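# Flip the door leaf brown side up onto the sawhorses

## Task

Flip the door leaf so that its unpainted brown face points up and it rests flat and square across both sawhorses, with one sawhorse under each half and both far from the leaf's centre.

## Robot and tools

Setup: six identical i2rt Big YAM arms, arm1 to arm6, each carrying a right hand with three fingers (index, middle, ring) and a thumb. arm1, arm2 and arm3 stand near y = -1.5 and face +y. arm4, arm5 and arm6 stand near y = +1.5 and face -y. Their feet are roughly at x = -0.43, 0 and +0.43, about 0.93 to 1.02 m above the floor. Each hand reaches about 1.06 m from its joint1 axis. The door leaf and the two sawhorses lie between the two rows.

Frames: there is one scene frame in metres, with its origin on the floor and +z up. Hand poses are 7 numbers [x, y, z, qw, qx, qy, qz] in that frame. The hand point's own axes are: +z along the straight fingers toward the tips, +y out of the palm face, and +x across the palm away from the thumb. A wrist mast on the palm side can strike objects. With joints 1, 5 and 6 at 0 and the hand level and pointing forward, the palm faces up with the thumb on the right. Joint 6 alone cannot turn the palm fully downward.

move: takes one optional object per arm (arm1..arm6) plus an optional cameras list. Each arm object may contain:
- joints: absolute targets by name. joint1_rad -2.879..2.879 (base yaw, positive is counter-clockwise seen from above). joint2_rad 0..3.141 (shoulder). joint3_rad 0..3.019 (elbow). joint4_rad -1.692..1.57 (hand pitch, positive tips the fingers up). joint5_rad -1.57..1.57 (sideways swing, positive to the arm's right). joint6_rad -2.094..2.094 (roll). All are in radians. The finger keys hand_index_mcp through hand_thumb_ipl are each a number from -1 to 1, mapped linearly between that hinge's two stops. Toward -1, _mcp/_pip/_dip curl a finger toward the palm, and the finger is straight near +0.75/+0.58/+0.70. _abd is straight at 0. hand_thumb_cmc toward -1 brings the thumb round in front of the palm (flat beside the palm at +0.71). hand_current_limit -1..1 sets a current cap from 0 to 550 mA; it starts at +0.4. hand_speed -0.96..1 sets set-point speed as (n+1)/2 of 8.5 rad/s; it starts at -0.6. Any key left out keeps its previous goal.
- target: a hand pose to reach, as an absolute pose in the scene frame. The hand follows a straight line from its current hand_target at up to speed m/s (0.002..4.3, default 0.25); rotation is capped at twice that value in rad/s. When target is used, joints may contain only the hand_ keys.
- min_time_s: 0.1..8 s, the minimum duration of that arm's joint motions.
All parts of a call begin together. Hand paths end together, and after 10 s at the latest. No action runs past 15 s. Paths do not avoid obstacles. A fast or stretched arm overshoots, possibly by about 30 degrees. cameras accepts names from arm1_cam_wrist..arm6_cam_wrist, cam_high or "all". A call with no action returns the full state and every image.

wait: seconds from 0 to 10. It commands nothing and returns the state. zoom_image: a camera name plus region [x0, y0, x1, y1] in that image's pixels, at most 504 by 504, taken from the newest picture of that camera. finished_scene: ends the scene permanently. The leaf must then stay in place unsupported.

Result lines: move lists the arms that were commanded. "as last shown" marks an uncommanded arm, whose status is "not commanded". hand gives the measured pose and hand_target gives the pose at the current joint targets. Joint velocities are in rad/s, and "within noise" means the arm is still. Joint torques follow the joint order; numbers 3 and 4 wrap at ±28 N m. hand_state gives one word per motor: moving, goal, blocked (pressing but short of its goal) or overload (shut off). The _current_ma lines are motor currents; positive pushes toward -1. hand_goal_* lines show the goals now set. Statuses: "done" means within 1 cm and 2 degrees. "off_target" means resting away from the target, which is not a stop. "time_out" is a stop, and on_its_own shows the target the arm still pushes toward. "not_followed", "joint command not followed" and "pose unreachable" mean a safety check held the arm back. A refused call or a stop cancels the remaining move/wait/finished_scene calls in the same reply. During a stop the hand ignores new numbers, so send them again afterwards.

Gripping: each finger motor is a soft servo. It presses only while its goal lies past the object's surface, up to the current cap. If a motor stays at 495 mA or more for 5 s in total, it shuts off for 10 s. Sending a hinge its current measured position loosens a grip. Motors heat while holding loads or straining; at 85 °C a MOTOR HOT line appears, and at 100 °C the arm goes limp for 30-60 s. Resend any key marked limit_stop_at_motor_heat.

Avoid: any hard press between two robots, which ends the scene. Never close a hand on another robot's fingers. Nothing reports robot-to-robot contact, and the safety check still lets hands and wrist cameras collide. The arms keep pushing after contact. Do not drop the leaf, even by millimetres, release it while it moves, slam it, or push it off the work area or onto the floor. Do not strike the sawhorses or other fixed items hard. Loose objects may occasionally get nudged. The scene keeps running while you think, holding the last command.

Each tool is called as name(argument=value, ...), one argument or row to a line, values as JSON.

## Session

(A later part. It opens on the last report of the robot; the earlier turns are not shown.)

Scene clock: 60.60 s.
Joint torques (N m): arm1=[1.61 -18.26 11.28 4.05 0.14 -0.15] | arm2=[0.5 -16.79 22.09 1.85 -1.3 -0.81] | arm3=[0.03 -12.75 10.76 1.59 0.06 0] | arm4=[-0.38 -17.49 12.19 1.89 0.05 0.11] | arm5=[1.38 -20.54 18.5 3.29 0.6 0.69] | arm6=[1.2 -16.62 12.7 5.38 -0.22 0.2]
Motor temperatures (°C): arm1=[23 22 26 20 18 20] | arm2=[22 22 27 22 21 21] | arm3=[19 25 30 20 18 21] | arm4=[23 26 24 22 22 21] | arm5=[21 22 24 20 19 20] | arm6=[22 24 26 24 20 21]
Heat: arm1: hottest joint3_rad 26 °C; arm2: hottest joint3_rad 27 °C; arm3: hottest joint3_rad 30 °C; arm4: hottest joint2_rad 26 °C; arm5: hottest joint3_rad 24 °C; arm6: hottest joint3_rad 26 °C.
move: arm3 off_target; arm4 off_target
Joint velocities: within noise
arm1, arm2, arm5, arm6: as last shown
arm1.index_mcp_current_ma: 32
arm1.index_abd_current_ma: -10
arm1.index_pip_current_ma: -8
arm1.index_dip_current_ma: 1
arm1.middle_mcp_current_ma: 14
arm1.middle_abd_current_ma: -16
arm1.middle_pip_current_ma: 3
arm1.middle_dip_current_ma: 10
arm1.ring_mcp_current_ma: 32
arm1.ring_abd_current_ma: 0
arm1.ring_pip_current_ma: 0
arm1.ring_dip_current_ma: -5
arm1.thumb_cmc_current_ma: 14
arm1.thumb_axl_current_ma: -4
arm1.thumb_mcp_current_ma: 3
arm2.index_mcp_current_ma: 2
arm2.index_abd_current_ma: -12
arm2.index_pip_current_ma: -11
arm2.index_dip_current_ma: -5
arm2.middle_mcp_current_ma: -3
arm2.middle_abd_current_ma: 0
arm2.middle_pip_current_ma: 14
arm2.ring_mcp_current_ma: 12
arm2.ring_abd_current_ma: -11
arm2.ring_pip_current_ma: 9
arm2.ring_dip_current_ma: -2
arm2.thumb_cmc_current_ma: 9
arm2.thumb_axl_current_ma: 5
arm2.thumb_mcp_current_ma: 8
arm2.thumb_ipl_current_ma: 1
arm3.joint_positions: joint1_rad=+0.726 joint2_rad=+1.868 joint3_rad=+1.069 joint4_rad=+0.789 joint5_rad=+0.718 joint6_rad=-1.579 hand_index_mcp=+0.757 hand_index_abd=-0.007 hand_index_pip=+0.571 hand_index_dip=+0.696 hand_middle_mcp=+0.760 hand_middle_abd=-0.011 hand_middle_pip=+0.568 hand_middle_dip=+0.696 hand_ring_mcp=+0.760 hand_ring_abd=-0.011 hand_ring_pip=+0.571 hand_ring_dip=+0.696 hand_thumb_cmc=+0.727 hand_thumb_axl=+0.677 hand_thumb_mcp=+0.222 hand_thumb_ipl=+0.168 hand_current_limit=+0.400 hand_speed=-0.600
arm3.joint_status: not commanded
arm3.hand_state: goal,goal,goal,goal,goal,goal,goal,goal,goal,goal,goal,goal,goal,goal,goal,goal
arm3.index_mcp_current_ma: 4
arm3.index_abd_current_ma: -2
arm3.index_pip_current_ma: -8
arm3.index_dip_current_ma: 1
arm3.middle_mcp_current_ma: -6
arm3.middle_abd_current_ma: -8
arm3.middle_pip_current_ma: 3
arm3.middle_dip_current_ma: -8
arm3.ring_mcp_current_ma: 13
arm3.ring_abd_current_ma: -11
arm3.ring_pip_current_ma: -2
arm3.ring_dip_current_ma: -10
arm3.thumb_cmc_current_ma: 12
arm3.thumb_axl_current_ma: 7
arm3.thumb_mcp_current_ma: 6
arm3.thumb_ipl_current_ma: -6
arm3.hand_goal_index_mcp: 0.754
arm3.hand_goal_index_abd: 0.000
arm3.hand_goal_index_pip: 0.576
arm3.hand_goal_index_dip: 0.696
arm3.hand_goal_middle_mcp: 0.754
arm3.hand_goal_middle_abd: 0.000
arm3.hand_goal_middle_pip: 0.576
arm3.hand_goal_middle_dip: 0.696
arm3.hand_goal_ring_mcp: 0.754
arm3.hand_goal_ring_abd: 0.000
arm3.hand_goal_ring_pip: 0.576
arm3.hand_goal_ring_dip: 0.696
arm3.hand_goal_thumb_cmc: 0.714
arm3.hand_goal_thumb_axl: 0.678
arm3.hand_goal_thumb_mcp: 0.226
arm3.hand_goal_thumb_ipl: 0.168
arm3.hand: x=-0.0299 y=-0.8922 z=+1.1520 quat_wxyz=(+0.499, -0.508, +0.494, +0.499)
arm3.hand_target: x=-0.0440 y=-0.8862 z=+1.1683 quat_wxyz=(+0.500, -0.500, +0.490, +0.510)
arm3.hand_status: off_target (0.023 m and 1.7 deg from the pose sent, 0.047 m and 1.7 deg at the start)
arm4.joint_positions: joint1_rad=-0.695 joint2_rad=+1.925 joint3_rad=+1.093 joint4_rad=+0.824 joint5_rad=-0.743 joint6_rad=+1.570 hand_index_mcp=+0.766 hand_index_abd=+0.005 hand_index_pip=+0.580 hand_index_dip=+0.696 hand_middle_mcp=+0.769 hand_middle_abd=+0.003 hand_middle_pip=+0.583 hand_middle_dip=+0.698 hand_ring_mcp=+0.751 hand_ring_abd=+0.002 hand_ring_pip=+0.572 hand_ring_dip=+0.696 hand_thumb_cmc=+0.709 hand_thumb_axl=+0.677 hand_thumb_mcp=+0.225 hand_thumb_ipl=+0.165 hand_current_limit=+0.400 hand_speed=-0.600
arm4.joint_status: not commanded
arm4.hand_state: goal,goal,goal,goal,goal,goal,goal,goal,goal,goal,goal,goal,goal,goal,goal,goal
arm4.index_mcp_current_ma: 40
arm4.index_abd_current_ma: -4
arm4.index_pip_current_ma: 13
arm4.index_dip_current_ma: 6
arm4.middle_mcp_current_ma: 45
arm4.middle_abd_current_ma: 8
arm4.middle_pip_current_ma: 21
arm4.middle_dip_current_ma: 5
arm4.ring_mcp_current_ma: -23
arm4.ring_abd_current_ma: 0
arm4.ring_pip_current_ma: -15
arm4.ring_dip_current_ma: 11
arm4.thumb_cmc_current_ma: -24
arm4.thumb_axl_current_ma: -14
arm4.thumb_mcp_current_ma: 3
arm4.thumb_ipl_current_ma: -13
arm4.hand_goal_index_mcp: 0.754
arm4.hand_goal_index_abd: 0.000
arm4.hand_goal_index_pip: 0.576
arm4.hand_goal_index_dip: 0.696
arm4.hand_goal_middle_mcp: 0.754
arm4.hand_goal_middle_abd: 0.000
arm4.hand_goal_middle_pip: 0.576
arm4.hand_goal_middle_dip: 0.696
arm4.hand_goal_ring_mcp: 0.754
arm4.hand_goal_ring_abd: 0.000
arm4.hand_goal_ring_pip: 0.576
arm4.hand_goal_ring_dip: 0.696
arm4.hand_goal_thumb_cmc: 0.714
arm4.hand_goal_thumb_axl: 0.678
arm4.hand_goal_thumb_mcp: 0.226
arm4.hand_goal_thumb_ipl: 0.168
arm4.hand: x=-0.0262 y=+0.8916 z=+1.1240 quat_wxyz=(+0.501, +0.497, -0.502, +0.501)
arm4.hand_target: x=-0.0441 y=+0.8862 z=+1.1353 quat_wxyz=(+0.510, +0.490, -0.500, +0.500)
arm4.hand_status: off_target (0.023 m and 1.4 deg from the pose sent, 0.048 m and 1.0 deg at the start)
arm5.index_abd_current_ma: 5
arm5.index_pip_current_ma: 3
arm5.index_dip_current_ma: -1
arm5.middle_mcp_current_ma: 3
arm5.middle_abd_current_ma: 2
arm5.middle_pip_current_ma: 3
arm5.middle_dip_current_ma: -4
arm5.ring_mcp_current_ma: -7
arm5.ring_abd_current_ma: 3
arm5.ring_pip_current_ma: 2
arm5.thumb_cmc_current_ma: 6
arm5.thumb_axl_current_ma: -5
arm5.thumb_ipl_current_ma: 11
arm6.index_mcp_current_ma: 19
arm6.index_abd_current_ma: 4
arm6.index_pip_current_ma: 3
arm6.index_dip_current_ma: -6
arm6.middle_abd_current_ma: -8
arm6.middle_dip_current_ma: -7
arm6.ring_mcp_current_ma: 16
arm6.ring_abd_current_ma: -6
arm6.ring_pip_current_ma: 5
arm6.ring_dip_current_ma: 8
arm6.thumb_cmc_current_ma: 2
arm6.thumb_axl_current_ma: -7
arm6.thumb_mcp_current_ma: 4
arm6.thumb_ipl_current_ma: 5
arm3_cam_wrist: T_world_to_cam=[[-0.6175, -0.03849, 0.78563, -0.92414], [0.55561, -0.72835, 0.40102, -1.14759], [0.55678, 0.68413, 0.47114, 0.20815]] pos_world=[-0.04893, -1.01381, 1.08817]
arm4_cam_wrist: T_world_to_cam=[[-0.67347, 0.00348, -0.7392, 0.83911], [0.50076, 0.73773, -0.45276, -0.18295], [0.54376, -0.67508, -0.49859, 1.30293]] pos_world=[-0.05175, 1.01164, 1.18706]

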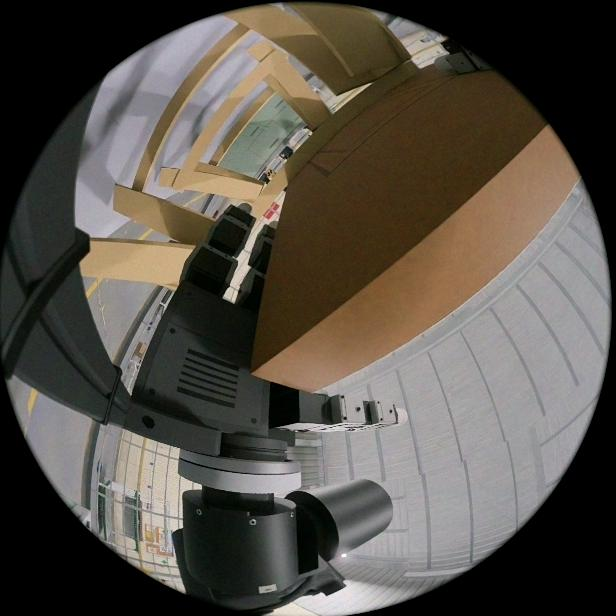

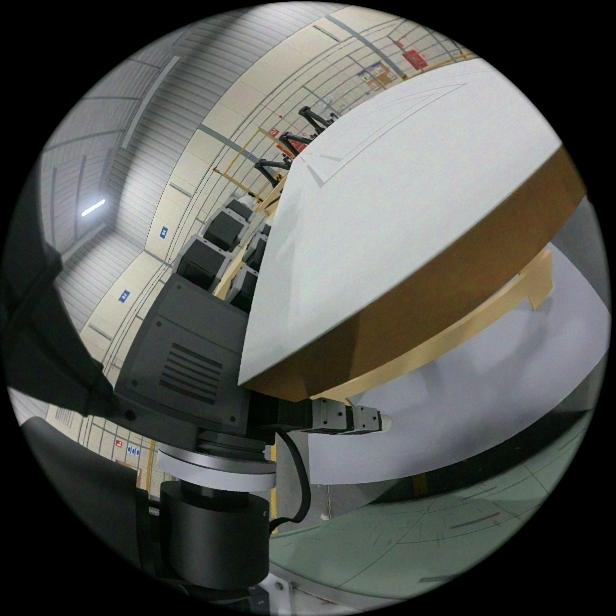

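move(
  arm1={"joints": {"joint1_rad": 0.282, "joint2_rad": 1.215, "joint3_rad": 0.72, "joint4_rad": 0.87, "joint5_rad": 0.238, "joint6_rad": 0.18}, "min_time_s": 4},
  arm2={"joints": {"joint1_rad": 0.569, "joint2_rad": 1.59, "joint3_rad": 1.10, "joint4_rad": 0.82, "joint5_rad": 0.653, "joint6_rad": 0.152}, "min_time_s": 4},
  arm5={"joints": {"joint1_rad": -0.701, "joint2_rad": 1.696, "joint3_rad": 1.02, "joint4_rad": 1.018, "joint5_rad": -0.630, "joint6_rad": -0.14}, "min_time_s": 4},
  arm6={"joints": {"joint1_rad": -0.213, "joint2_rad": 1.114, "joint3_rad": 0.818, "joint4_rad": 0.66, "joint5_rad": -0.19, "joint6_rad": -0.187}, "min_time_s": 4},
  cameras=["all"],
)

Scene clock: 68.03 s.
Joint torques (N m): arm1=[-0.79 -20.6 16.69 5.86 0.38 -0.14] | arm2=[-0.73 -21.71 20.03 2.67 -1.08 -0.83] | arm3=[0.15 -12.98 10.74 1.55 0.06 -0.01] | arm4=[-0.38 -17.85 12.01 1.91 0.13 0.11] | arm5=[1.73 -27.16 17.92 4.78 0.57 0.46] | arm6=[3.49 -17.61 17.81 5.71 -0.48 0.19]
Motor temperatures (°C): arm1=[23 23 27 21 18 20] | arm2=[22 23 31 22 22 21] | arm3=[19 25 31 20 18 21] | arm4=[23 26 24 22 22 21] | arm5=[21 22 25 20 19 20] | arm6=[22 24 27 24 20 21]
Heat: arm1: hottest joint3_rad 27 °C; arm2: hottest joint3_rad 31 °C; arm3: hottest joint3_rad 31 °C; arm4: hottest joint2_rad 26 °C; arm5: hottest joint3_rad 25 °C; arm6: hottest joint3_rad 27 °C.
move: arm1 time_out; arm2 time_out; arm5 time_out; arm6 time_out
Joint velocities: within noise
arm1.joint_positions: joint1_rad=+0.299 joint2_rad=+1.385 joint3_rad=+0.589 joint4_rad=+0.768 joint5_rad=+0.228 joint6_rad=+0.195 hand_index_mcp=+0.769 hand_index_abd=+0.000 hand_index_pip=+0.578 hand_index_dip=+0.696 hand_middle_mcp=+0.765 hand_middle_abd=+0.000 hand_middle_pip=+0.577 hand_middle_dip=+0.696 hand_ring_mcp=+0.763 hand_ring_abd=+0.000 hand_ring_pip=+0.577 hand_ring_dip=+0.696 hand_thumb_cmc=-0.564 hand_thumb_axl=+0.677 hand_thumb_mcp=+0.224 hand_thumb_ipl=+0.168 hand_current_limit=+0.400 hand_speed=-0.600
arm1.joint_status: joint2_rad time_out (moved -0.472 of -0.642); joint3_rad time_out (moved -0.003 of +0.128); joint4_rad time_out (moved -0.443 of -0.341); the others done
arm1.hand_state: goal,goal,goal,goal,goal,goal,goal,goal,goal,goal,goal,goal,goal,goal,goal,goal
arm1.index_mcp_current_ma: 25
arm1.index_abd_current_ma: 0
arm1.index_pip_current_ma: -1
arm1.index_dip_current_ma: -8
arm1.middle_mcp_current_ma: 10
arm1.middle_abd_current_ma: -3
arm1.middle_pip_current_ma: 15
arm1.middle_dip_current_ma: 10
arm1.ring_mcp_current_ma: 23
arm1.ring_abd_current_ma: -5
arm1.ring_pip_current_ma: -2
arm1.ring_dip_current_ma: 2
arm1.thumb_cmc_current_ma: 4
arm1.thumb_axl_current_ma: 1
arm1.thumb_mcp_current_ma: -2
arm1.thumb_ipl_current_ma: 2
arm1.hand_goal_index_mcp: 0.754
arm1.hand_goal_index_abd: 0.000
arm1.hand_goal_index_pip: 0.576
arm1.hand_goal_index_dip: 0.696
arm1.hand_goal_middle_mcp: 0.754
arm1.hand_goal_middle_abd: 0.000
arm1.hand_goal_middle_pip: 0.576
arm1.hand_goal_middle_dip: 0.696
arm1.hand_goal_ring_mcp: 0.754
arm1.hand_goal_ring_abd: 0.000
arm1.hand_goal_ring_pip: 0.576
arm1.hand_goal_ring_dip: 0.696
arm1.hand_goal_thumb_cmc: -0.570
arm1.hand_goal_thumb_axl: 0.678
arm1.hand_goal_thumb_mcp: 0.226
arm1.hand_goal_thumb_ipl: 0.168
arm1.on_its_own: joint2_rad reads +1.385 and still pushes toward +1.215 since a time_out; joint3_rad reads +0.589 and still pushes toward +0.702 since a time_out; joint4_rad reads +0.768 and still pushes toward +0.870 since a time_out
arm1.hand: x=-0.4877 y=-0.9639 z=+1.3043 quat_wxyz=(-0.072, +0.061, +0.713, +0.695)
arm1.hand_target: x=-0.4681 y=-1.0070 z=+1.4671 quat_wxyz=(-0.100, +0.083, +0.567, +0.813)
arm1.hand_status: not commanded
arm2.joint_positions: joint1_rad=+0.587 joint2_rad=+1.687 joint3_rad=+0.917 joint4_rad=+0.785 joint5_rad=+0.675 joint6_rad=+0.217 hand_index_mcp=+0.774 hand_index_abd=+0.000 hand_index_pip=+0.577 hand_index_dip=+0.696 hand_middle_mcp=+0.774 hand_middle_abd=+0.001 hand_middle_pip=+0.577 hand_middle_dip=+0.696 hand_ring_mcp=+0.777 hand_ring_abd=+0.001 hand_ring_pip=+0.577 hand_ring_dip=+0.696 hand_thumb_cmc=-0.564 hand_thumb_axl=+0.677 hand_thumb_mcp=+0.226 hand_thumb_ipl=+0.168 hand_current_limit=+0.400 hand_speed=-0.600
arm2.joint_status: joint3_rad time_out (moved +0.036 of +0.218); joint6_rad time_out (moved +0.274 of +0.209); the others done
arm2.hand_state: blocked,goal,goal,goal,blocked,goal,goal,goal,blocked,goal,goal,goal,goal,goal,goal,goal
arm2.index_mcp_current_ma: 10
arm2.index_abd_current_ma: -7
arm2.index_pip_current_ma: -16
arm2.index_dip_current_ma: -15
arm2.middle_mcp_current_ma: -8
arm2.middle_abd_current_ma: 0
arm2.middle_pip_current_ma: 9
arm2.middle_dip_current_ma: -9
arm2.ring_mcp_current_ma: 27
arm2.ring_abd_current_ma: -3
arm2.ring_pip_current_ma: 10
arm2.ring_dip_current_ma: -7
arm2.thumb_cmc_current_ma: 9
arm2.thumb_axl_current_ma: 3
arm2.thumb_mcp_current_ma: 10
arm2.thumb_ipl_current_ma: 7
arm2.hand_goal_index_mcp: 0.754
arm2.hand_goal_index_abd: 0.000
arm2.hand_goal_index_pip: 0.576
arm2.hand_goal_index_dip: 0.696
arm2.hand_goal_middle_mcp: 0.754
arm2.hand_goal_middle_abd: 0.000
arm2.hand_goal_middle_pip: 0.576
arm2.hand_goal_middle_dip: 0.696
arm2.hand_goal_ring_mcp: 0.754
arm2.hand_goal_ring_abd: 0.000
arm2.hand_goal_ring_pip: 0.576
arm2.hand_goal_ring_dip: 0.696
arm2.hand_goal_thumb_cmc: -0.570
arm2.hand_goal_thumb_axl: 0.678
arm2.hand_goal_thumb_mcp: 0.226
arm2.hand_goal_thumb_ipl: 0.168
arm2.on_its_own: joint3_rad reads +0.917 and still pushes toward +1.030 since a time_out; joint6_rad reads +0.217 and still pushes toward +0.152 since a time_out
arm2.hand: x=-0.2523 y=-0.9564 z=+1.2529 quat_wxyz=(-0.074, +0.087, +0.693, +0.712)
arm2.hand_target: x=-0.2438 y=-0.9628 z=+1.3707 quat_wxyz=(-0.109, +0.108, +0.617, +0.772)
arm2.hand_status: not commanded
arm3, arm4: as last shown
arm3.index_abd_current_ma: -3
arm3.index_pip_current_ma: -6
arm3.index_dip_current_ma: 4
arm3.middle_mcp_current_ma: 4
arm3.middle_abd_current_ma: -12
arm3.middle_pip_current_ma: 4
arm3.middle_dip_current_ma: -2
arm3.ring_mcp_current_ma: 11
arm3.ring_abd_current_ma: -6
arm3.ring_pip_current_ma: -3
arm3.thumb_cmc_current_ma: 15
arm3.thumb_axl_current_ma: 8
arm3.thumb_mcp_current_ma: -3
arm3.thumb_ipl_current_ma: 1
arm3.hand_target: x=-0.0440 y=-0.8862 z=+1.1682 quat_wxyz=(+0.500, -0.500, +0.490, +0.510)
arm4.joint_positions: joint1_rad=-0.695 joint2_rad=+1.928 joint3_rad=+1.097 joint4_rad=+0.823 joint5_rad=-0.745 joint6_rad=+1.570 hand_index_mcp=+0.759 hand_index_abd=+0.005 hand_index_pip=+0.579 hand_index_dip=+0.696 hand_middle_mcp=+0.786 hand_middle_abd=+0.007 hand_middle_pip=+0.587 hand_middle_dip=+0.699 hand_ring_mcp=+0.751 hand_ring_abd=+0.002 hand_ring_pip=+0.572 hand_ring_dip=+0.696 hand_thumb_cmc=+0.709 hand_thumb_axl=+0.677 hand_thumb_mcp=+0.225 hand_thumb_ipl=+0.165 hand_current_limit=+0.400 hand_speed=-0.600
arm4.hand_state: goal,goal,goal,goal,blocked,goal,goal,goal,goal,goal,goal,goal,goal,goal,goal,goal
arm4.index_mcp_current_ma: 12
arm4.index_abd_current_ma: 3
arm4.index_pip_current_ma: 9
arm4.index_dip_current_ma: 12
arm4.middle_mcp_current_ma: 96
arm4.middle_abd_current_ma: 20
arm4.middle_pip_current_ma: 48
arm4.middle_dip_current_ma: -4
arm4.ring_abd_current_ma: 2
arm4.ring_pip_current_ma: -16
arm4.ring_dip_current_ma: 1
arm4.thumb_axl_current_ma: -12
arm4.thumb_mcp_current_ma: 5
arm4.thumb_ipl_current_ma: -18
arm4.hand: x=-0.0265 y=+0.8907 z=+1.1229 quat_wxyz=(+0.500, +0.498, -0.501, +0.501)
arm5.joint_positions: joint1_rad=-0.721 joint2_rad=+1.846 joint3_rad=+0.872 joint4_rad=+0.963 joint5_rad=-0.643 joint6_rad=-0.189 hand_index_mcp=+0.781 hand_index_abd=-0.009 hand_index_pip=+0.578 hand_index_dip=+0.696 hand_middle_mcp=+0.780 hand_middle_abd=-0.012 hand_middle_pip=+0.578 hand_middle_dip=+0.696 hand_ring_mcp=+0.765 hand_ring_abd=-0.005 hand_ring_pip=+0.578 hand_ring_dip=+0.696 hand_thumb_cmc=-0.570 hand_thumb_axl=+0.680 hand_thumb_mcp=+0.224 hand_thumb_ipl=+0.171 hand_current_limit=+0.400 hand_speed=-0.600
arm5.joint_status: joint2_rad time_out (moved -0.205 of -0.355); joint3_rad time_out (moved +0.000 of +0.148); joint6_rad time_out (moved -0.258 of -0.209); the others done
arm5.hand_state: blocked,goal,goal,goal,blocked,goal,goal,goal,goal,goal,goal,goal,goal,goal,goal,goal
arm5.index_mcp_current_ma: 15
arm5.index_abd_current_ma: 8
arm5.index_pip_current_ma: 2
arm5.index_dip_current_ma: -5
arm5.middle_mcp_current_ma: 8
arm5.middle_abd_current_ma: 1
arm5.middle_pip_current_ma: 3
arm5.middle_dip_current_ma: -6
arm5.ring_mcp_current_ma: -8
arm5.ring_abd_current_ma: 1
arm5.ring_pip_current_ma: -3
arm5.ring_dip_current_ma: 3
arm5.thumb_cmc_current_ma: 10
arm5.thumb_axl_current_ma: -6
arm5.thumb_mcp_current_ma: -8
arm5.thumb_ipl_current_ma: 10
arm5.hand_goal_index_mcp: 0.754
arm5.hand_goal_index_abd: 0.000
arm5.hand_goal_index_pip: 0.576
arm5.hand_goal_index_dip: 0.696
arm5.hand_goal_middle_mcp: 0.754
arm5.hand_goal_middle_abd: 0.000
arm5.hand_goal_middle_pip: 0.576
arm5.hand_goal_middle_dip: 0.696
arm5.hand_goal_ring_mcp: 0.754
arm5.hand_goal_ring_abd: 0.000
arm5.hand_goal_ring_pip: 0.576
arm5.hand_goal_ring_dip: 0.696
arm5.hand_goal_thumb_cmc: -0.570
arm5.hand_goal_thumb_axl: 0.678
arm5.hand_goal_thumb_mcp: 0.226
arm5.hand_goal_thumb_ipl: 0.168
arm5.on_its_own: joint2_rad reads +1.846 and still pushes toward +1.696 since a time_out; joint3_rad reads +0.872 and still pushes toward +0.984 since a time_out; joint6_rad reads -0.189 and still pushes toward -0.140 since a time_out
arm5.hand: x=-0.2909 y=+0.9499 z=+1.2555 quat_wxyz=(+0.696, +0.712, +0.061, -0.070)
arm5.hand_target: x=-0.2763 y=+0.9553 z=+1.4077 quat_wxyz=(+0.775, +0.611, +0.105, -0.122)
arm5.hand_status: not commanded
arm6.joint_positions: joint1_rad=-0.237 joint2_rad=+1.248 joint3_rad=+0.644 joint4_rad=+0.587 joint5_rad=-0.178 joint6_rad=-0.202 hand_index_mcp=+0.781 hand_index_abd=-0.006 hand_index_pip=+0.578 hand_index_dip=+0.696 hand_middle_mcp=+0.783 hand_middle_abd=-0.009 hand_middle_pip=+0.578 hand_middle_dip=+0.696 hand_ring_mcp=+0.790 hand_ring_abd=-0.009 hand_ring_pip=+0.578 hand_ring_dip=+0.696 hand_thumb_cmc=-0.571 hand_thumb_axl=+0.677 hand_thumb_mcp=+0.223 hand_thumb_ipl=+0.168 hand_current_limit=+0.400 hand_speed=-0.600
arm6.joint_status: joint3_rad time_out (moved +0.013 of +0.187); joint4_rad time_out (moved -0.401 of -0.328); the others done
arm6.hand_state: blocked,goal,goal,goal,blocked,goal,goal,goal,blocked,goal,goal,goal,goal,goal,goal,goal
arm6.index_mcp_current_ma: 19
arm6.index_abd_current_ma: 1
arm6.index_pip_current_ma: 2
arm6.index_dip_current_ma: -11
arm6.middle_mcp_current_ma: 18
arm6.middle_abd_current_ma: -6
arm6.middle_pip_current_ma: -4
arm6.middle_dip_current_ma: -6
arm6.ring_mcp_current_ma: 27
arm6.ring_abd_current_ma: -3
arm6.ring_pip_current_ma: 7
arm6.ring_dip_current_ma: 4
arm6.thumb_cmc_current_ma: 1
arm6.thumb_axl_current_ma: -9
arm6.thumb_mcp_current_ma: -3
arm6.thumb_ipl_current_ma: 8
arm6.hand_goal_index_mcp: 0.754
arm6.hand_goal_index_abd: 0.000
arm6.hand_goal_index_pip: 0.576
arm6.hand_goal_index_dip: 0.696
arm6.hand_goal_middle_mcp: 0.754
arm6.hand_goal_middle_abd: 0.000
arm6.hand_goal_middle_pip: 0.576
arm6.hand_goal_middle_dip: 0.696
arm6.hand_goal_ring_mcp: 0.754
arm6.hand_goal_ring_abd: 0.000
arm6.hand_goal_ring_pip: 0.576
arm6.hand_goal_ring_dip: 0.696
arm6.hand_goal_thumb_cmc: -0.570
arm6.hand_goal_thumb_axl: 0.678
arm6.hand_goal_thumb_mcp: 0.226
arm6.hand_goal_thumb_ipl: 0.168
arm6.on_its_own: joint3_rad reads +0.644 and still pushes toward +0.757 since a time_out; joint4_rad reads +0.587 and still pushes toward +0.660 since a time_out
arm6.hand: x=-0.5126 y=+0.9735 z=+1.3112 quat_wxyz=(+0.698, +0.709, +0.061, -0.082)
arm6.hand_target: x=-0.4902 y=+1.0167 z=+1.4566 quat_wxyz=(+0.799, +0.588, +0.078, -0.095)
arm6.hand_status: not commanded
pictures: arm1_cam_wrist, arm2_cam_wrist, arm3_cam_wrist, arm4_cam_wrist, arm5_cam_wrist, arm6_cam_wrist, cam_high
arm1_cam_wrist: T_world_to_cam=[[0.88063, -0.04313, 0.47184, -0.20402], [0.27941, -0.75699, -0.59068, 0.12347], [0.38265, 0.652, -0.65458, 1.7929]] pos_world=[-0.54089, -1.08431, 1.34278]
arm2_cam_wrist: T_world_to_cam=[[0.90472, -0.00494, 0.42597, -0.27068], [0.28837, -0.72889, -0.62093, 0.10432], [0.31356, 0.68461, -0.65802, 1.68261]] pos_world=[-0.31279, -1.07724, 1.28727]
arm3_cam_wrist: T_world_to_cam=[[-0.6175, -0.03849, 0.78563, -0.92414], [0.55561, -0.72835, 0.40102, -1.14759], [0.55678, 0.68413, 0.47114, 0.20815]] pos_world=[-0.04893, -1.01381, 1.08817]
arm4_cam_wrist: T_world_to_cam=[[-0.67288, 0.00257, -0.73974, 0.83955], [0.49944, 0.73925, -0.45173, -0.18511], [0.54569, -0.67343, -0.49872, 1.3006]] pos_world=[-0.05236, 1.01053, 1.18606]
arm5_cam_wrist: T_world_to_cam=[[-0.6266, 0.01155, 0.77926, -1.14299], [-0.51415, 0.74531, -0.42447, -0.37085], [-0.58569, -0.66662, -0.46107, 1.17042]] pos_world=[-0.22136, 1.06983, 1.27292]
arm6_cam_wrist: T_world_to_cam=[[-0.65009, -0.02687, 0.75938, -1.26447], [-0.52166, 0.74244, -0.4203, -0.48357], [-0.5525, -0.66937, -0.49667, 1.14778]] pos_world=[-0.44012, 1.09333, 1.32705]

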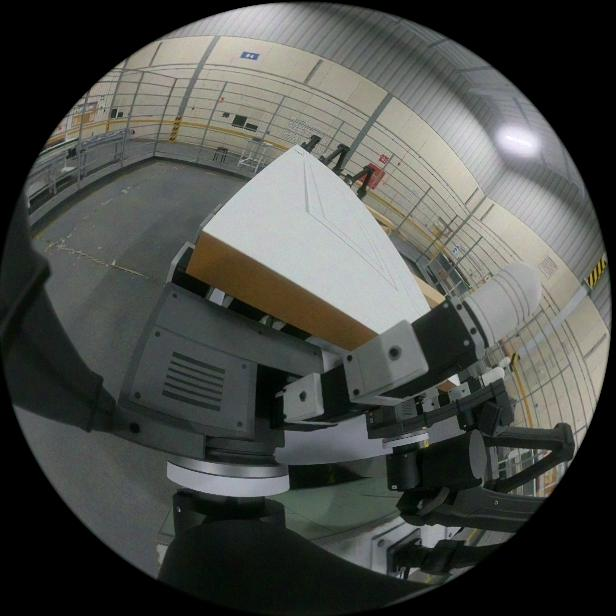

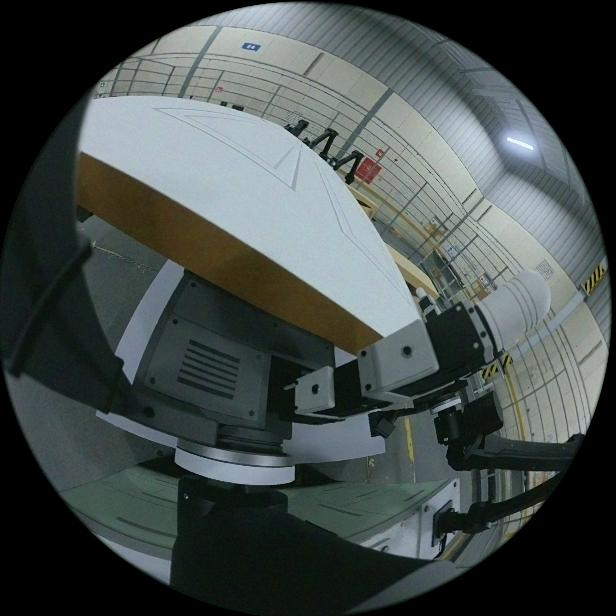

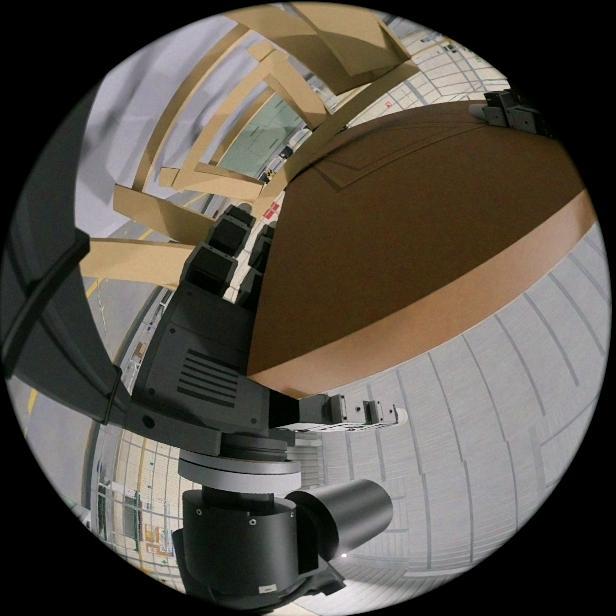

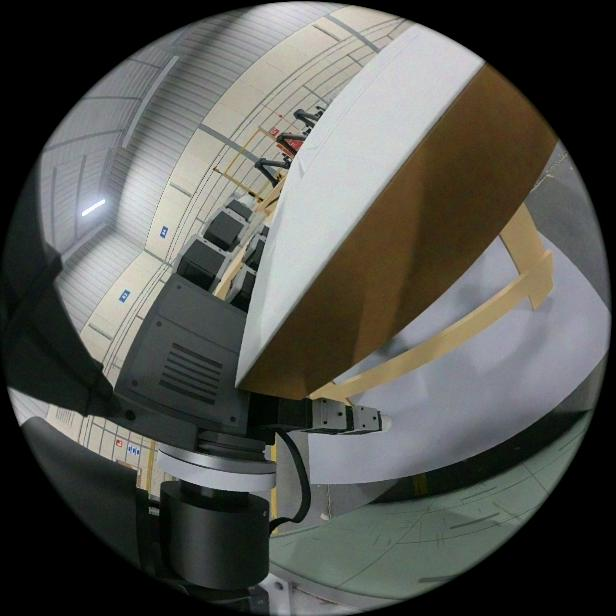

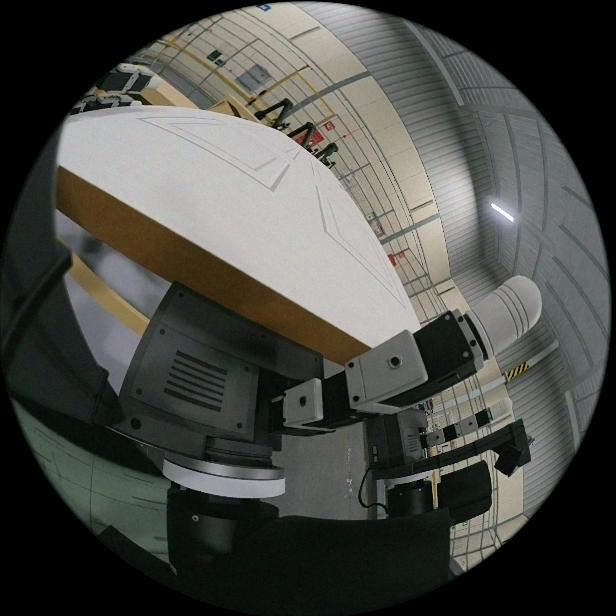

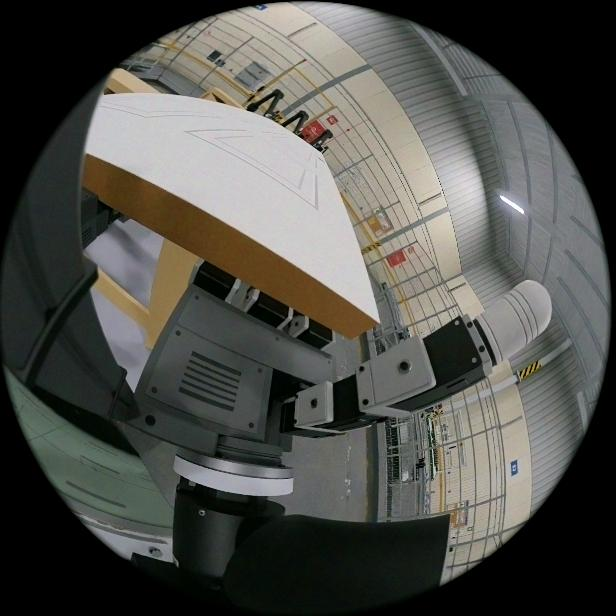

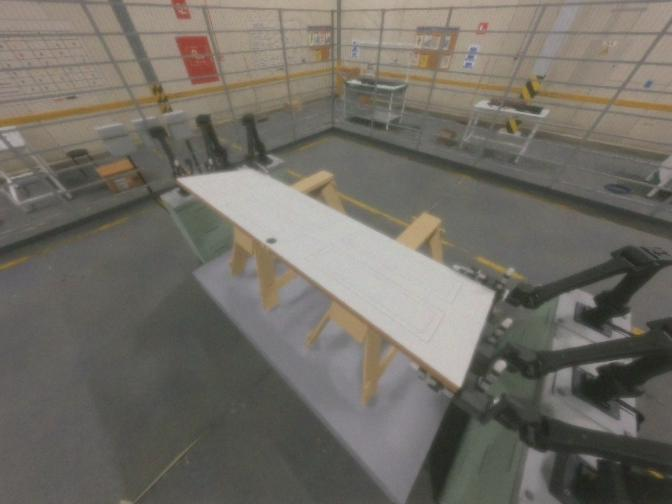

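move(
  arm1={"joints": {"joint1_rad": 0.125, "joint2_rad": 1.097, "joint3_rad": 0.948, "joint4_rad": 0.51, "joint5_rad": 0.06, "joint6_rad": 0.49}, "min_time_s": 4},
  arm2={"joints": {"joint1_rad": 0.50, "joint2_rad": 1.507, "joint3_rad": 1.138, "joint4_rad": 0.594, "joint5_rad": 0.59, "joint6_rad": 0.47}, "min_time_s": 4},
  arm3={"target": [-0.035, -0.885, 1.168, 0.5, -0.5, 0.49, 0.51], "speed": 0.01},
  arm4={"target": [-0.035, 0.885, 1.135, 0.51, 0.49, -0.5, 0.5], "speed": 0.01},
  arm5={"joints": {"joint1_rad": -0.61, "joint2_rad": 1.544, "joint3_rad": 1.045, "joint4_rad": 0.76, "joint5_rad": -0.541, "joint6_rad": -0.48}, "min_time_s": 4},
  arm6={"joints": {"joint1_rad": -0.05, "joint2_rad": 1.093, "joint3_rad": 1.08, "joint4_rad": 0.33, "joint5_rad": 0.004, "joint6_rad": -0.49}, "min_time_s": 4},
  cameras=["all"],
)

Scene clock: 76.43 s.
Joint torques (N m): arm1=[-4.01 -14.56 18.65 4.71 0.99 1.16] | arm2=[-4.25 -15.38 21.3 2.35 -1.05 -0.24] | arm3=[-0.38 -13.63 9.32 1.88 -0.33 -0.01] | arm4=[-0.26 -18.9 10.28 2.3 0.37 0.11] | arm5=[5.66 -23.59 19.45 5.3 0.63 -0.59] | arm6=[6.24 -12.75 19.15 5.71 -0.66 -0.9]
Motor temperatures (°C): arm1=[23 23 31 21 18 20] | arm2=[22 23 36 22 22 21] | arm3=[19 26 32 20 18 21] | arm4=[23 27 25 22 22 21] | arm5=[21 23 27 20 20 20] | arm6=[22 25 31 24 20 22]
Heat: arm1: hottest joint3_rad 31 °C; arm2: hottest joint3_rad 36 °C; arm3: hottest joint3_rad 32 °C; arm4: hottest joint2_rad 27 °C; arm5: hottest joint3_rad 27 °C; arm6: hottest joint3_rad 31 °C.
move: arm1 time_out; arm2 time_out; arm3 off_target; arm4 off_target; arm5 time_out; arm6 time_out
Joint velocities: within noise
arm1.joint_positions: joint1_rad=+0.184 joint2_rad=+1.192 joint3_rad=+0.724 joint4_rad=+0.440 joint5_rad=+0.034 joint6_rad=+0.387 hand_index_mcp=+0.769 hand_index_abd=+0.000 hand_index_pip=+0.578 hand_index_dip=+0.696 hand_middle_mcp=+0.767 hand_middle_abd=+0.000 hand_middle_pip=+0.577 hand_middle_dip=+0.696 hand_ring_mcp=+0.734 hand_ring_abd=+0.001 hand_ring_pip=+0.577 hand_ring_dip=+0.696 hand_thumb_cmc=-0.564 hand_thumb_axl=+0.677 hand_thumb_mcp=+0.224 hand_thumb_ipl=+0.168 hand_current_limit=+0.400 hand_speed=-0.600
arm1.joint_status: joint1_rad time_out (moved -0.116 of -0.174); joint3_rad time_out (moved +0.135 of +0.359); joint4_rad time_out (moved -0.328 of -0.258); joint6_rad time_out (moved +0.192 of +0.295); the others done
arm1.hand_state: goal,goal,goal,goal,goal,goal,goal,goal,blocked,goal,goal,goal,goal,goal,goal,goal
arm1.index_mcp_current_ma: 31
arm1.index_abd_current_ma: -1
arm1.index_pip_current_ma: 2
arm1.index_dip_current_ma: -2
arm1.middle_mcp_current_ma: 20
arm1.middle_abd_current_ma: -11
arm1.middle_pip_current_ma: -2
arm1.middle_dip_current_ma: 2
arm1.ring_mcp_current_ma: -24
arm1.ring_abd_current_ma: -6
arm1.ring_pip_current_ma: 3
arm1.ring_dip_current_ma: -5
arm1.thumb_cmc_current_ma: 11
arm1.thumb_axl_current_ma: 1
arm1.thumb_mcp_current_ma: -4
arm1.thumb_ipl_current_ma: 5
arm1.hand_goal_index_mcp: 0.754
arm1.hand_goal_index_abd: 0.000
arm1.hand_goal_index_pip: 0.576
arm1.hand_goal_index_dip: 0.696
arm1.hand_goal_middle_mcp: 0.754
arm1.hand_goal_middle_abd: 0.000
arm1.hand_goal_middle_pip: 0.576
arm1.hand_goal_middle_dip: 0.696
arm1.hand_goal_ring_mcp: 0.754
arm1.hand_goal_ring_abd: 0.000
arm1.hand_goal_ring_pip: 0.576
arm1.hand_goal_ring_dip: 0.696
arm1.hand_goal_thumb_cmc: -0.570
arm1.hand_goal_thumb_axl: 0.678
arm1.hand_goal_thumb_mcp: 0.226
arm1.hand_goal_thumb_ipl: 0.168
arm1.on_its_own: joint1_rad reads +0.184 and still pushes toward +0.125 since a time_out; joint3_rad reads +0.724 and still pushes toward +0.837 since a time_out (your +0.948 is given up); joint4_rad reads +0.440 and still pushes toward +0.510 since a time_out; joint6_rad reads +0.387 and still pushes toward +0.490 since a time_out
arm1.hand: x=-0.4459 y=-0.9532 z=+1.3883 quat_wxyz=(-0.167, +0.103, +0.708, +0.678)
arm1.hand_target: x=-0.4007 y=-0.9875 z=+1.5122 quat_wxyz=(-0.202, +0.150, +0.593, +0.765)
arm1.hand_status: not commanded
arm2.joint_positions: joint1_rad=+0.558 joint2_rad=+1.544 joint3_rad=+0.951 joint4_rad=+0.569 joint5_rad=+0.612 joint6_rad=+0.469 hand_index_mcp=+0.766 hand_index_abd=+0.000 hand_index_pip=+0.577 hand_index_dip=+0.696 hand_middle_mcp=+0.773 hand_middle_abd=+0.002 hand_middle_pip=+0.577 hand_middle_dip=+0.696 hand_ring_mcp=+0.776 hand_ring_abd=+0.001 hand_ring_pip=+0.577 hand_ring_dip=+0.696 hand_thumb_cmc=-0.564 hand_thumb_axl=+0.677 hand_thumb_mcp=+0.226 hand_thumb_ipl=+0.168 hand_current_limit=+0.400 hand_speed=-0.600
arm2.joint_status: joint1_rad time_out (moved -0.028 of -0.087); joint3_rad time_out (moved +0.034 of +0.221); the others done
arm2.hand_state: goal,goal,goal,goal,goal,goal,goal,goal,blocked,goal,goal,goal,goal,goal,goal,goal
arm2.index_mcp_current_ma: -1
arm2.index_abd_current_ma: -9
arm2.index_pip_current_ma: -9
arm2.index_dip_current_ma: -1
arm2.middle_mcp_current_ma: -10
arm2.middle_abd_current_ma: 2
arm2.middle_pip_current_ma: 16
arm2.middle_dip_current_ma: -8
arm2.ring_mcp_current_ma: 15
arm2.ring_abd_current_ma: 0
arm2.ring_pip_current_ma: 19
arm2.ring_dip_current_ma: -9
arm2.thumb_cmc_current_ma: 4
arm2.thumb_axl_current_ma: 5
arm2.thumb_mcp_current_ma: 9
arm2.thumb_ipl_current_ma: 11
arm2.hand_goal_index_mcp: 0.754
arm2.hand_goal_index_abd: 0.000
arm2.hand_goal_index_pip: 0.576
arm2.hand_goal_index_dip: 0.696
arm2.hand_goal_middle_mcp: 0.754
arm2.hand_goal_middle_abd: 0.000
arm2.hand_goal_middle_pip: 0.576
arm2.hand_goal_middle_dip: 0.696
arm2.hand_goal_ring_mcp: 0.754
arm2.hand_goal_ring_abd: 0.000
arm2.hand_goal_ring_pip: 0.576
arm2.hand_goal_ring_dip: 0.696
arm2.hand_goal_thumb_cmc: -0.570
arm2.hand_goal_thumb_axl: 0.678
arm2.hand_goal_thumb_mcp: 0.226
arm2.hand_goal_thumb_ipl: 0.168
arm2.on_its_own: joint1_rad reads +0.558 and still pushes toward +0.500 since a time_out; joint3_rad reads +0.951 and still pushes toward +1.063 since a time_out
arm2.hand: x=-0.2239 y=-0.9540 z=+1.2979 quat_wxyz=(-0.163, +0.156, +0.693, +0.685)
arm2.hand_target: x=-0.1950 y=-0.9412 z=+1.3810 quat_wxyz=(-0.196, +0.190, +0.629, +0.728)
arm2.hand_status: not commanded
arm3.joint_positions: joint1_rad=+0.719 joint2_rad=+1.868 joint3_rad=+1.069 joint4_rad=+0.789 joint5_rad=+0.713 joint6_rad=-1.579 hand_index_mcp=+0.757 hand_index_abd=-0.007 hand_index_pip=+0.571 hand_index_dip=+0.696 hand_middle_mcp=+0.760 hand_middle_abd=-0.011 hand_middle_pip=+0.568 hand_middle_dip=+0.696 hand_ring_mcp=+0.760 hand_ring_abd=-0.011 hand_ring_pip=+0.571 hand_ring_dip=+0.696 hand_thumb_cmc=+0.727 hand_thumb_axl=+0.677 hand_thumb_mcp=+0.222 hand_thumb_ipl=+0.168 hand_current_limit=+0.400 hand_speed=-0.600
arm3.joint_status: not commanded
arm3.hand_state: goal,goal,goal,goal,goal,goal,goal,goal,goal,goal,goal,goal,goal,goal,goal,goal
arm3.index_mcp_current_ma: 5
arm3.index_abd_current_ma: -9
arm3.index_pip_current_ma: -11
arm3.index_dip_current_ma: 6
arm3.middle_mcp_current_ma: 4
arm3.middle_abd_current_ma: -12
arm3.middle_pip_current_ma: 2
arm3.middle_dip_current_ma: -5
arm3.ring_mcp_current_ma: 16
arm3.ring_abd_current_ma: -6
arm3.ring_pip_current_ma: 1
arm3.ring_dip_current_ma: -8
arm3.thumb_cmc_current_ma: 15
arm3.thumb_axl_current_ma: 4
arm3.thumb_mcp_current_ma: 10
arm3.thumb_ipl_current_ma: -5
arm3.hand_goal_index_mcp: 0.754
arm3.hand_goal_index_abd: 0.000
arm3.hand_goal_index_pip: 0.576
arm3.hand_goal_index_dip: 0.696
arm3.hand_goal_middle_mcp: 0.754
arm3.hand_goal_middle_abd: 0.000
arm3.hand_goal_middle_pip: 0.576
arm3.hand_goal_middle_dip: 0.696
arm3.hand_goal_ring_mcp: 0.754
arm3.hand_goal_ring_abd: 0.000
arm3.hand_goal_ring_pip: 0.576
arm3.hand_goal_ring_dip: 0.696
arm3.hand_goal_thumb_cmc: 0.714
arm3.hand_goal_thumb_axl: 0.678
arm3.hand_goal_thumb_mcp: 0.226
arm3.hand_goal_thumb_ipl: 0.168
arm3.hand: x=-0.0266 y=-0.8894 z=+1.1520 quat_wxyz=(+0.500, -0.507, +0.495, +0.498)
arm3.hand_target: x=-0.0344 y=-0.8855 z=+1.1682 quat_wxyz=(+0.500, -0.500, +0.490, +0.510)
arm3.hand_status: off_target (0.019 m and 1.7 deg from the pose sent, 0.018 m and 1.7 deg at the start)
arm4.joint_positions: joint1_rad=-0.683 joint2_rad=+1.928 joint3_rad=+1.097 joint4_rad=+0.823 joint5_rad=-0.738 joint6_rad=+1.570 hand_index_mcp=+0.759 hand_index_abd=+0.005 hand_index_pip=+0.579 hand_index_dip=+0.696 hand_middle_mcp=+0.785 hand_middle_abd=+0.008 hand_middle_pip=+0.588 hand_middle_dip=+0.699 hand_ring_mcp=+0.752 hand_ring_abd=+0.002 hand_ring_pip=+0.572 hand_ring_dip=+0.696 hand_thumb_cmc=+0.709 hand_thumb_axl=+0.677 hand_thumb_mcp=+0.225 hand_thumb_ipl=+0.165 hand_current_limit=+0.400 hand_speed=-0.600
arm4.joint_status: not commanded
arm4.hand_state: goal,goal,goal,goal,blocked,goal,goal,goal,goal,goal,goal,goal,goal,goal,goal,goal
arm4.index_mcp_current_ma: 16
arm4.index_abd_current_ma: 6
arm4.index_pip_current_ma: 18
arm4.index_dip_current_ma: 13
arm4.middle_mcp_current_ma: 94
arm4.middle_abd_current_ma: 20
arm4.middle_pip_current_ma: 36
arm4.middle_dip_current_ma: -1
arm4.ring_mcp_current_ma: -17
arm4.ring_abd_current_ma: -2
arm4.ring_pip_current_ma: -26
arm4.ring_dip_current_ma: 5
arm4.thumb_cmc_current_ma: -24
arm4.thumb_axl_current_ma: -10
arm4.thumb_mcp_current_ma: 5
arm4.thumb_ipl_current_ma: -15
arm4.hand_goal_index_mcp: 0.754
arm4.hand_goal_index_abd: 0.000
arm4.hand_goal_index_pip: 0.576
arm4.hand_goal_index_dip: 0.696
arm4.hand_goal_middle_mcp: 0.754
arm4.hand_goal_middle_abd: 0.000
arm4.hand_goal_middle_pip: 0.576
arm4.hand_goal_middle_dip: 0.696
arm4.hand_goal_ring_mcp: 0.754
arm4.hand_goal_ring_abd: 0.000
arm4.hand_goal_ring_pip: 0.576
arm4.hand_goal_ring_dip: 0.696
arm4.hand_goal_thumb_cmc: 0.714
arm4.hand_goal_thumb_axl: 0.678
arm4.hand_goal_thumb_mcp: 0.226
arm4.hand_goal_thumb_ipl: 0.168
arm4.hand: x=-0.0209 y=+0.8858 z=+1.1229 quat_wxyz=(+0.498, +0.499, -0.500, +0.502)
arm4.hand_target: x=-0.0346 y=+0.8856 z=+1.1351 quat_wxyz=(+0.510, +0.490, -0.500, +0.500)
arm4.hand_status: off_target (0.019 m and 1.7 deg from the pose sent, 0.016 m and 1.5 deg at the start)
arm5.joint_positions: joint1_rad=-0.685 joint2_rad=+1.663 joint3_rad=+0.872 joint4_rad=+0.694 joint5_rad=-0.557 joint6_rad=-0.428 hand_index_mcp=+0.762 hand_index_abd=-0.009 hand_index_pip=+0.578 hand_index_dip=+0.696 hand_middle_mcp=+0.781 hand_middle_abd=-0.012 hand_middle_pip=+0.578 hand_middle_dip=+0.696 hand_ring_mcp=+0.774 hand_ring_abd=-0.005 hand_ring_pip=+0.578 hand_ring_dip=+0.696 hand_thumb_cmc=-0.572 hand_thumb_axl=+0.680 hand_thumb_mcp=+0.224 hand_thumb_ipl=+0.171 hand_current_limit=+0.400 hand_speed=-0.600
arm5.joint_status: joint1_rad time_out (moved +0.036 of +0.111); joint3_rad time_out (moved +0.000 of +0.173); joint4_rad time_out (moved -0.269 of -0.203); joint6_rad time_out (moved -0.240 of -0.291); the others done
arm5.hand_state: goal,goal,goal,goal,blocked,goal,goal,goal,goal,goal,goal,goal,goal,goal,goal,goal
arm5.index_mcp_current_ma: 6
arm5.index_abd_current_ma: 9
arm5.index_pip_current_ma: 5
arm5.index_dip_current_ma: -1
arm5.middle_mcp_current_ma: 11
arm5.middle_abd_current_ma: -2
arm5.middle_pip_current_ma: -3
arm5.middle_dip_current_ma: -4
arm5.ring_mcp_current_ma: -1
arm5.ring_abd_current_ma: -3
arm5.ring_pip_current_ma: 3
arm5.ring_dip_current_ma: 8
arm5.thumb_cmc_current_ma: 6
arm5.thumb_axl_current_ma: -3
arm5.thumb_mcp_current_ma: -8
arm5.thumb_ipl_current_ma: 9
arm5.hand_goal_index_mcp: 0.754
arm5.hand_goal_index_abd: 0.000
arm5.hand_goal_index_pip: 0.576
arm5.hand_goal_index_dip: 0.696
arm5.hand_goal_middle_mcp: 0.754
arm5.hand_goal_middle_abd: 0.000
arm5.hand_goal_middle_pip: 0.576
arm5.hand_goal_middle_dip: 0.696
arm5.hand_goal_ring_mcp: 0.754
arm5.hand_goal_ring_abd: 0.000
arm5.hand_goal_ring_pip: 0.576
arm5.hand_goal_ring_dip: 0.696
arm5.hand_goal_thumb_cmc: -0.570
arm5.hand_goal_thumb_axl: 0.678
arm5.hand_goal_thumb_mcp: 0.226
arm5.hand_goal_thumb_ipl: 0.168
arm5.on_its_own: joint1_rad reads -0.685 and still pushes toward -0.610 since a time_out; joint3_rad reads +0.872 and still pushes toward +0.984 since a time_out; joint4_rad reads +0.694 and still pushes toward +0.760 since a time_out; joint6_rad reads -0.428 and still pushes toward -0.480 since a time_out
arm5.hand: x=-0.2617 y=+0.9426 z=+1.3043 quat_wxyz=(+0.656, +0.731, +0.117, -0.148)
arm5.hand_target: x=-0.2076 y=+0.9372 z=+1.4438 quat_wxyz=(+0.728, +0.621, +0.188, -0.219)
arm5.hand_status: not commanded
arm6.joint_positions: joint1_rad=-0.106 joint2_rad=+1.165 joint3_rad=+0.851 joint4_rad=+0.259 joint5_rad=+0.021 joint6_rad=-0.385 hand_index_mcp=+0.729 hand_index_abd=-0.006 hand_index_pip=+0.578 hand_index_dip=+0.696 hand_middle_mcp=+0.778 hand_middle_abd=-0.009 hand_middle_pip=+0.578 hand_middle_dip=+0.696 hand_ring_mcp=+0.789 hand_ring_abd=-0.009 hand_ring_pip=+0.578 hand_ring_dip=+0.696 hand_thumb_cmc=-0.571 hand_thumb_axl=+0.677 hand_thumb_mcp=+0.223 hand_thumb_ipl=+0.168 hand_current_limit=+0.400 hand_speed=-0.600
arm6.joint_status: joint1_rad time_out (moved +0.131 of +0.187); joint3_rad time_out (moved +0.207 of +0.436); joint4_rad time_out (moved -0.328 of -0.257); joint6_rad time_out (moved -0.184 of -0.288); the others done
arm6.hand_state: blocked,goal,goal,goal,blocked,goal,goal,goal,blocked,goal,goal,goal,goal,goal,goal,goal
arm6.index_mcp_current_ma: -4
arm6.index_abd_current_ma: -1
arm6.index_pip_current_ma: 2
arm6.index_dip_current_ma: -9
arm6.middle_mcp_current_ma: 21
arm6.middle_abd_current_ma: -6
arm6.middle_pip_current_ma: -5
arm6.middle_dip_current_ma: -5
arm6.ring_mcp_current_ma: 25
arm6.ring_abd_current_ma: -4
arm6.ring_pip_current_ma: 3
arm6.ring_dip_current_ma: 7
arm6.thumb_cmc_current_ma: -1
arm6.thumb_axl_current_ma: -9
arm6.thumb_mcp_current_ma: 4
arm6.thumb_ipl_current_ma: 7
arm6.hand_goal_index_mcp: 0.754
arm6.hand_goal_index_abd: 0.000
arm6.hand_goal_index_pip: 0.576
arm6.hand_goal_index_dip: 0.696
arm6.hand_goal_middle_mcp: 0.754
arm6.hand_goal_middle_abd: 0.000
arm6.hand_goal_middle_pip: 0.576
arm6.hand_goal_middle_dip: 0.696
arm6.hand_goal_ring_mcp: 0.754
arm6.hand_goal_ring_abd: 0.000
arm6.hand_goal_ring_pip: 0.576
arm6.hand_goal_ring_dip: 0.696
arm6.hand_goal_thumb_cmc: -0.570
arm6.hand_goal_thumb_axl: 0.678
arm6.hand_goal_thumb_mcp: 0.226
arm6.hand_goal_thumb_ipl: 0.168
arm6.on_its_own: joint1_rad reads -0.106 and still pushes toward -0.050 since a time_out; joint3_rad reads +0.851 and still pushes toward +0.964 since a time_out (your +1.080 is given up); joint4_rad reads +0.259 and still pushes toward +0.330 since a time_out; joint6_rad reads -0.385 and still pushes toward -0.490 since a time_out
arm6.hand: x=-0.4633 y=+0.9462 z=+1.3943 quat_wxyz=(+0.668, +0.717, +0.105, -0.167)
arm6.hand_target: x=-0.4193 y=+0.9827 z=+1.5149 quat_wxyz=(+0.749, +0.614, +0.146, -0.199)
arm6.hand_status: not commanded
pictures: arm1_cam_wrist, arm2_cam_wrist, arm3_cam_wrist, arm4_cam_wrist, arm5_cam_wrist, arm6_cam_wrist, cam_high
arm1_cam_wrist: T_world_to_cam=[[0.95639, 0.02893, 0.29065, 0.07407], [0.21421, -0.74593, -0.63064, 0.20642], [0.19856, 0.6654, -0.71959, 1.8459]] pos_world=[-0.48159, -1.07643, 1.43694]
arm2_cam_wrist: T_world_to_cam=[[0.97693, 0.03803, 0.21013, 0.02181], [0.16882, -0.74018, -0.65087, 0.12721], [0.13078, 0.67133, -0.72953, 1.74088]] pos_world=[-0.27046, -1.07538, 1.34823]
arm3_cam_wrist: T_world_to_cam=[[-0.61754, -0.03699, 0.78567, -0.92072], [0.55392, -0.72962, 0.40103, -1.14863], [0.5584, 0.68285, 0.47106, 0.20326]] pos_world=[-0.04583, -1.01091, 1.08827]
arm4_cam_wrist: T_world_to_cam=[[-0.673, -0.00082, -0.73965, 0.84629], [0.49565, 0.74176, -0.4518, -0.18655], [0.54901, -0.67066, -0.4988, 1.2921]] pos_world=[-0.04736, 1.00563, 1.18616]
arm5_cam_wrist: T_world_to_cam=[[-0.46732, -0.0363, 0.88334, -1.21164], [-0.55138, 0.793, -0.25911, -0.59998], [-0.69108, -0.60814, -0.3906, 1.03045]] pos_world=[-0.18492, 1.05846, 1.31732]
arm6_cam_wrist: T_world_to_cam=[[-0.50127, -0.03184, 0.86471, -1.36947], [-0.53934, 0.79295, -0.28346, -0.64945], [-0.67664, -0.60846, -0.41465, 0.96855]] pos_world=[-0.38138, 1.0607, 1.40172]

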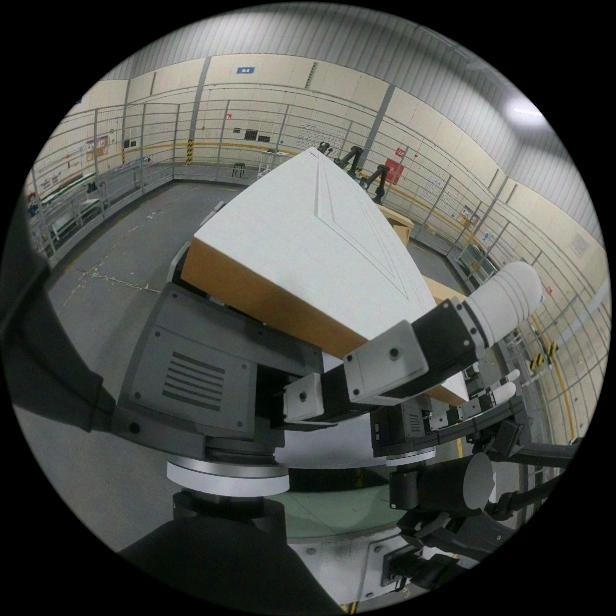

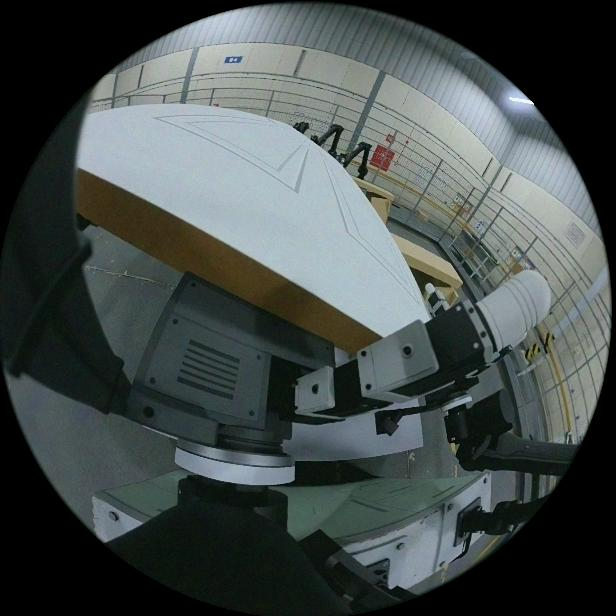

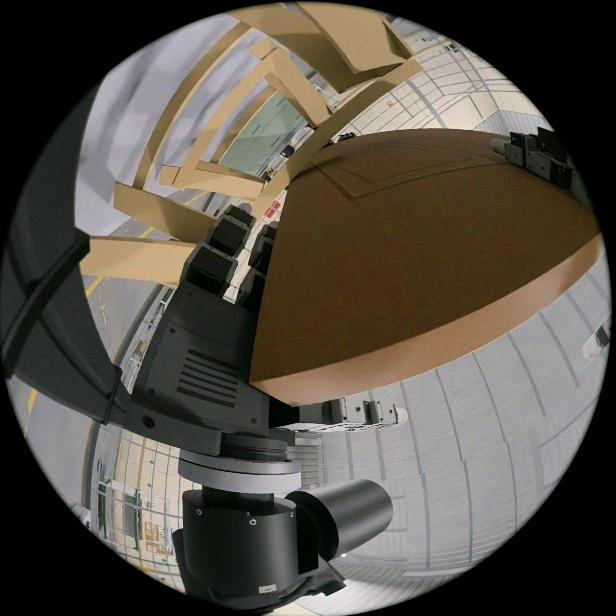

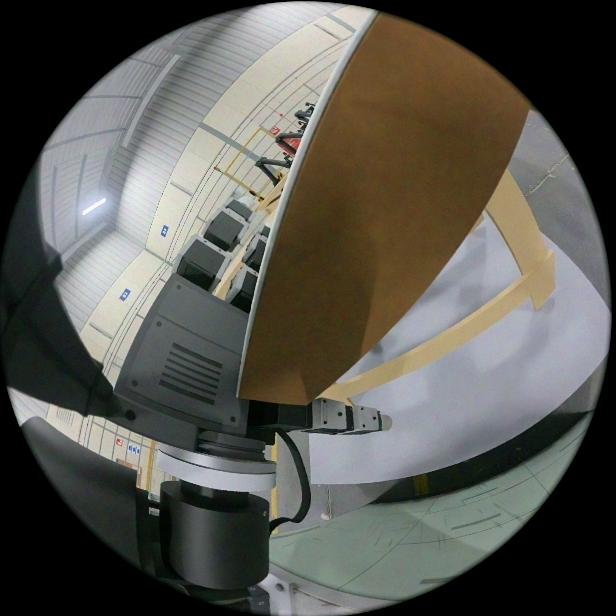

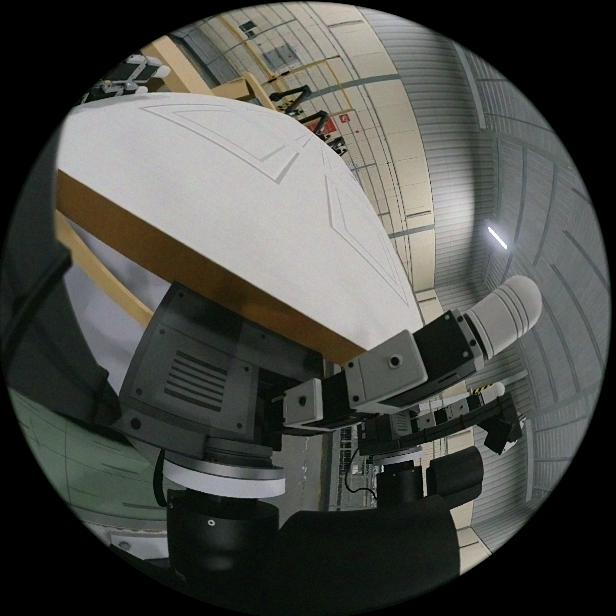

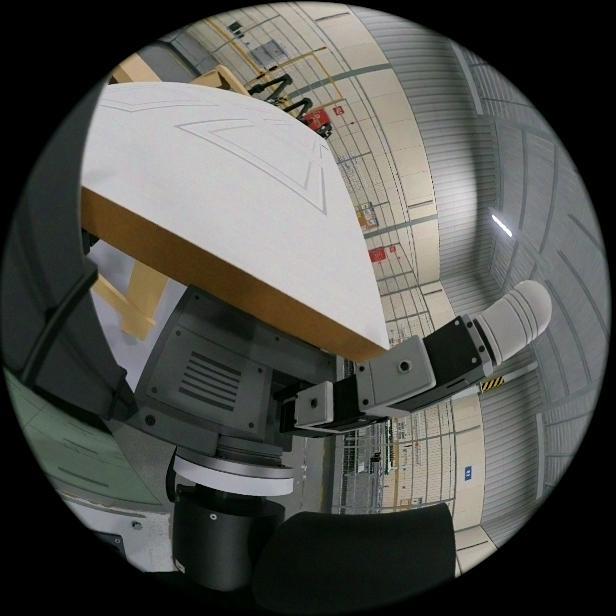

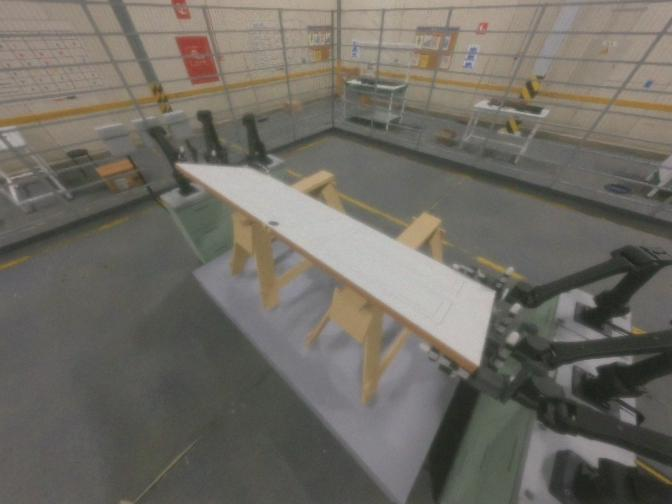

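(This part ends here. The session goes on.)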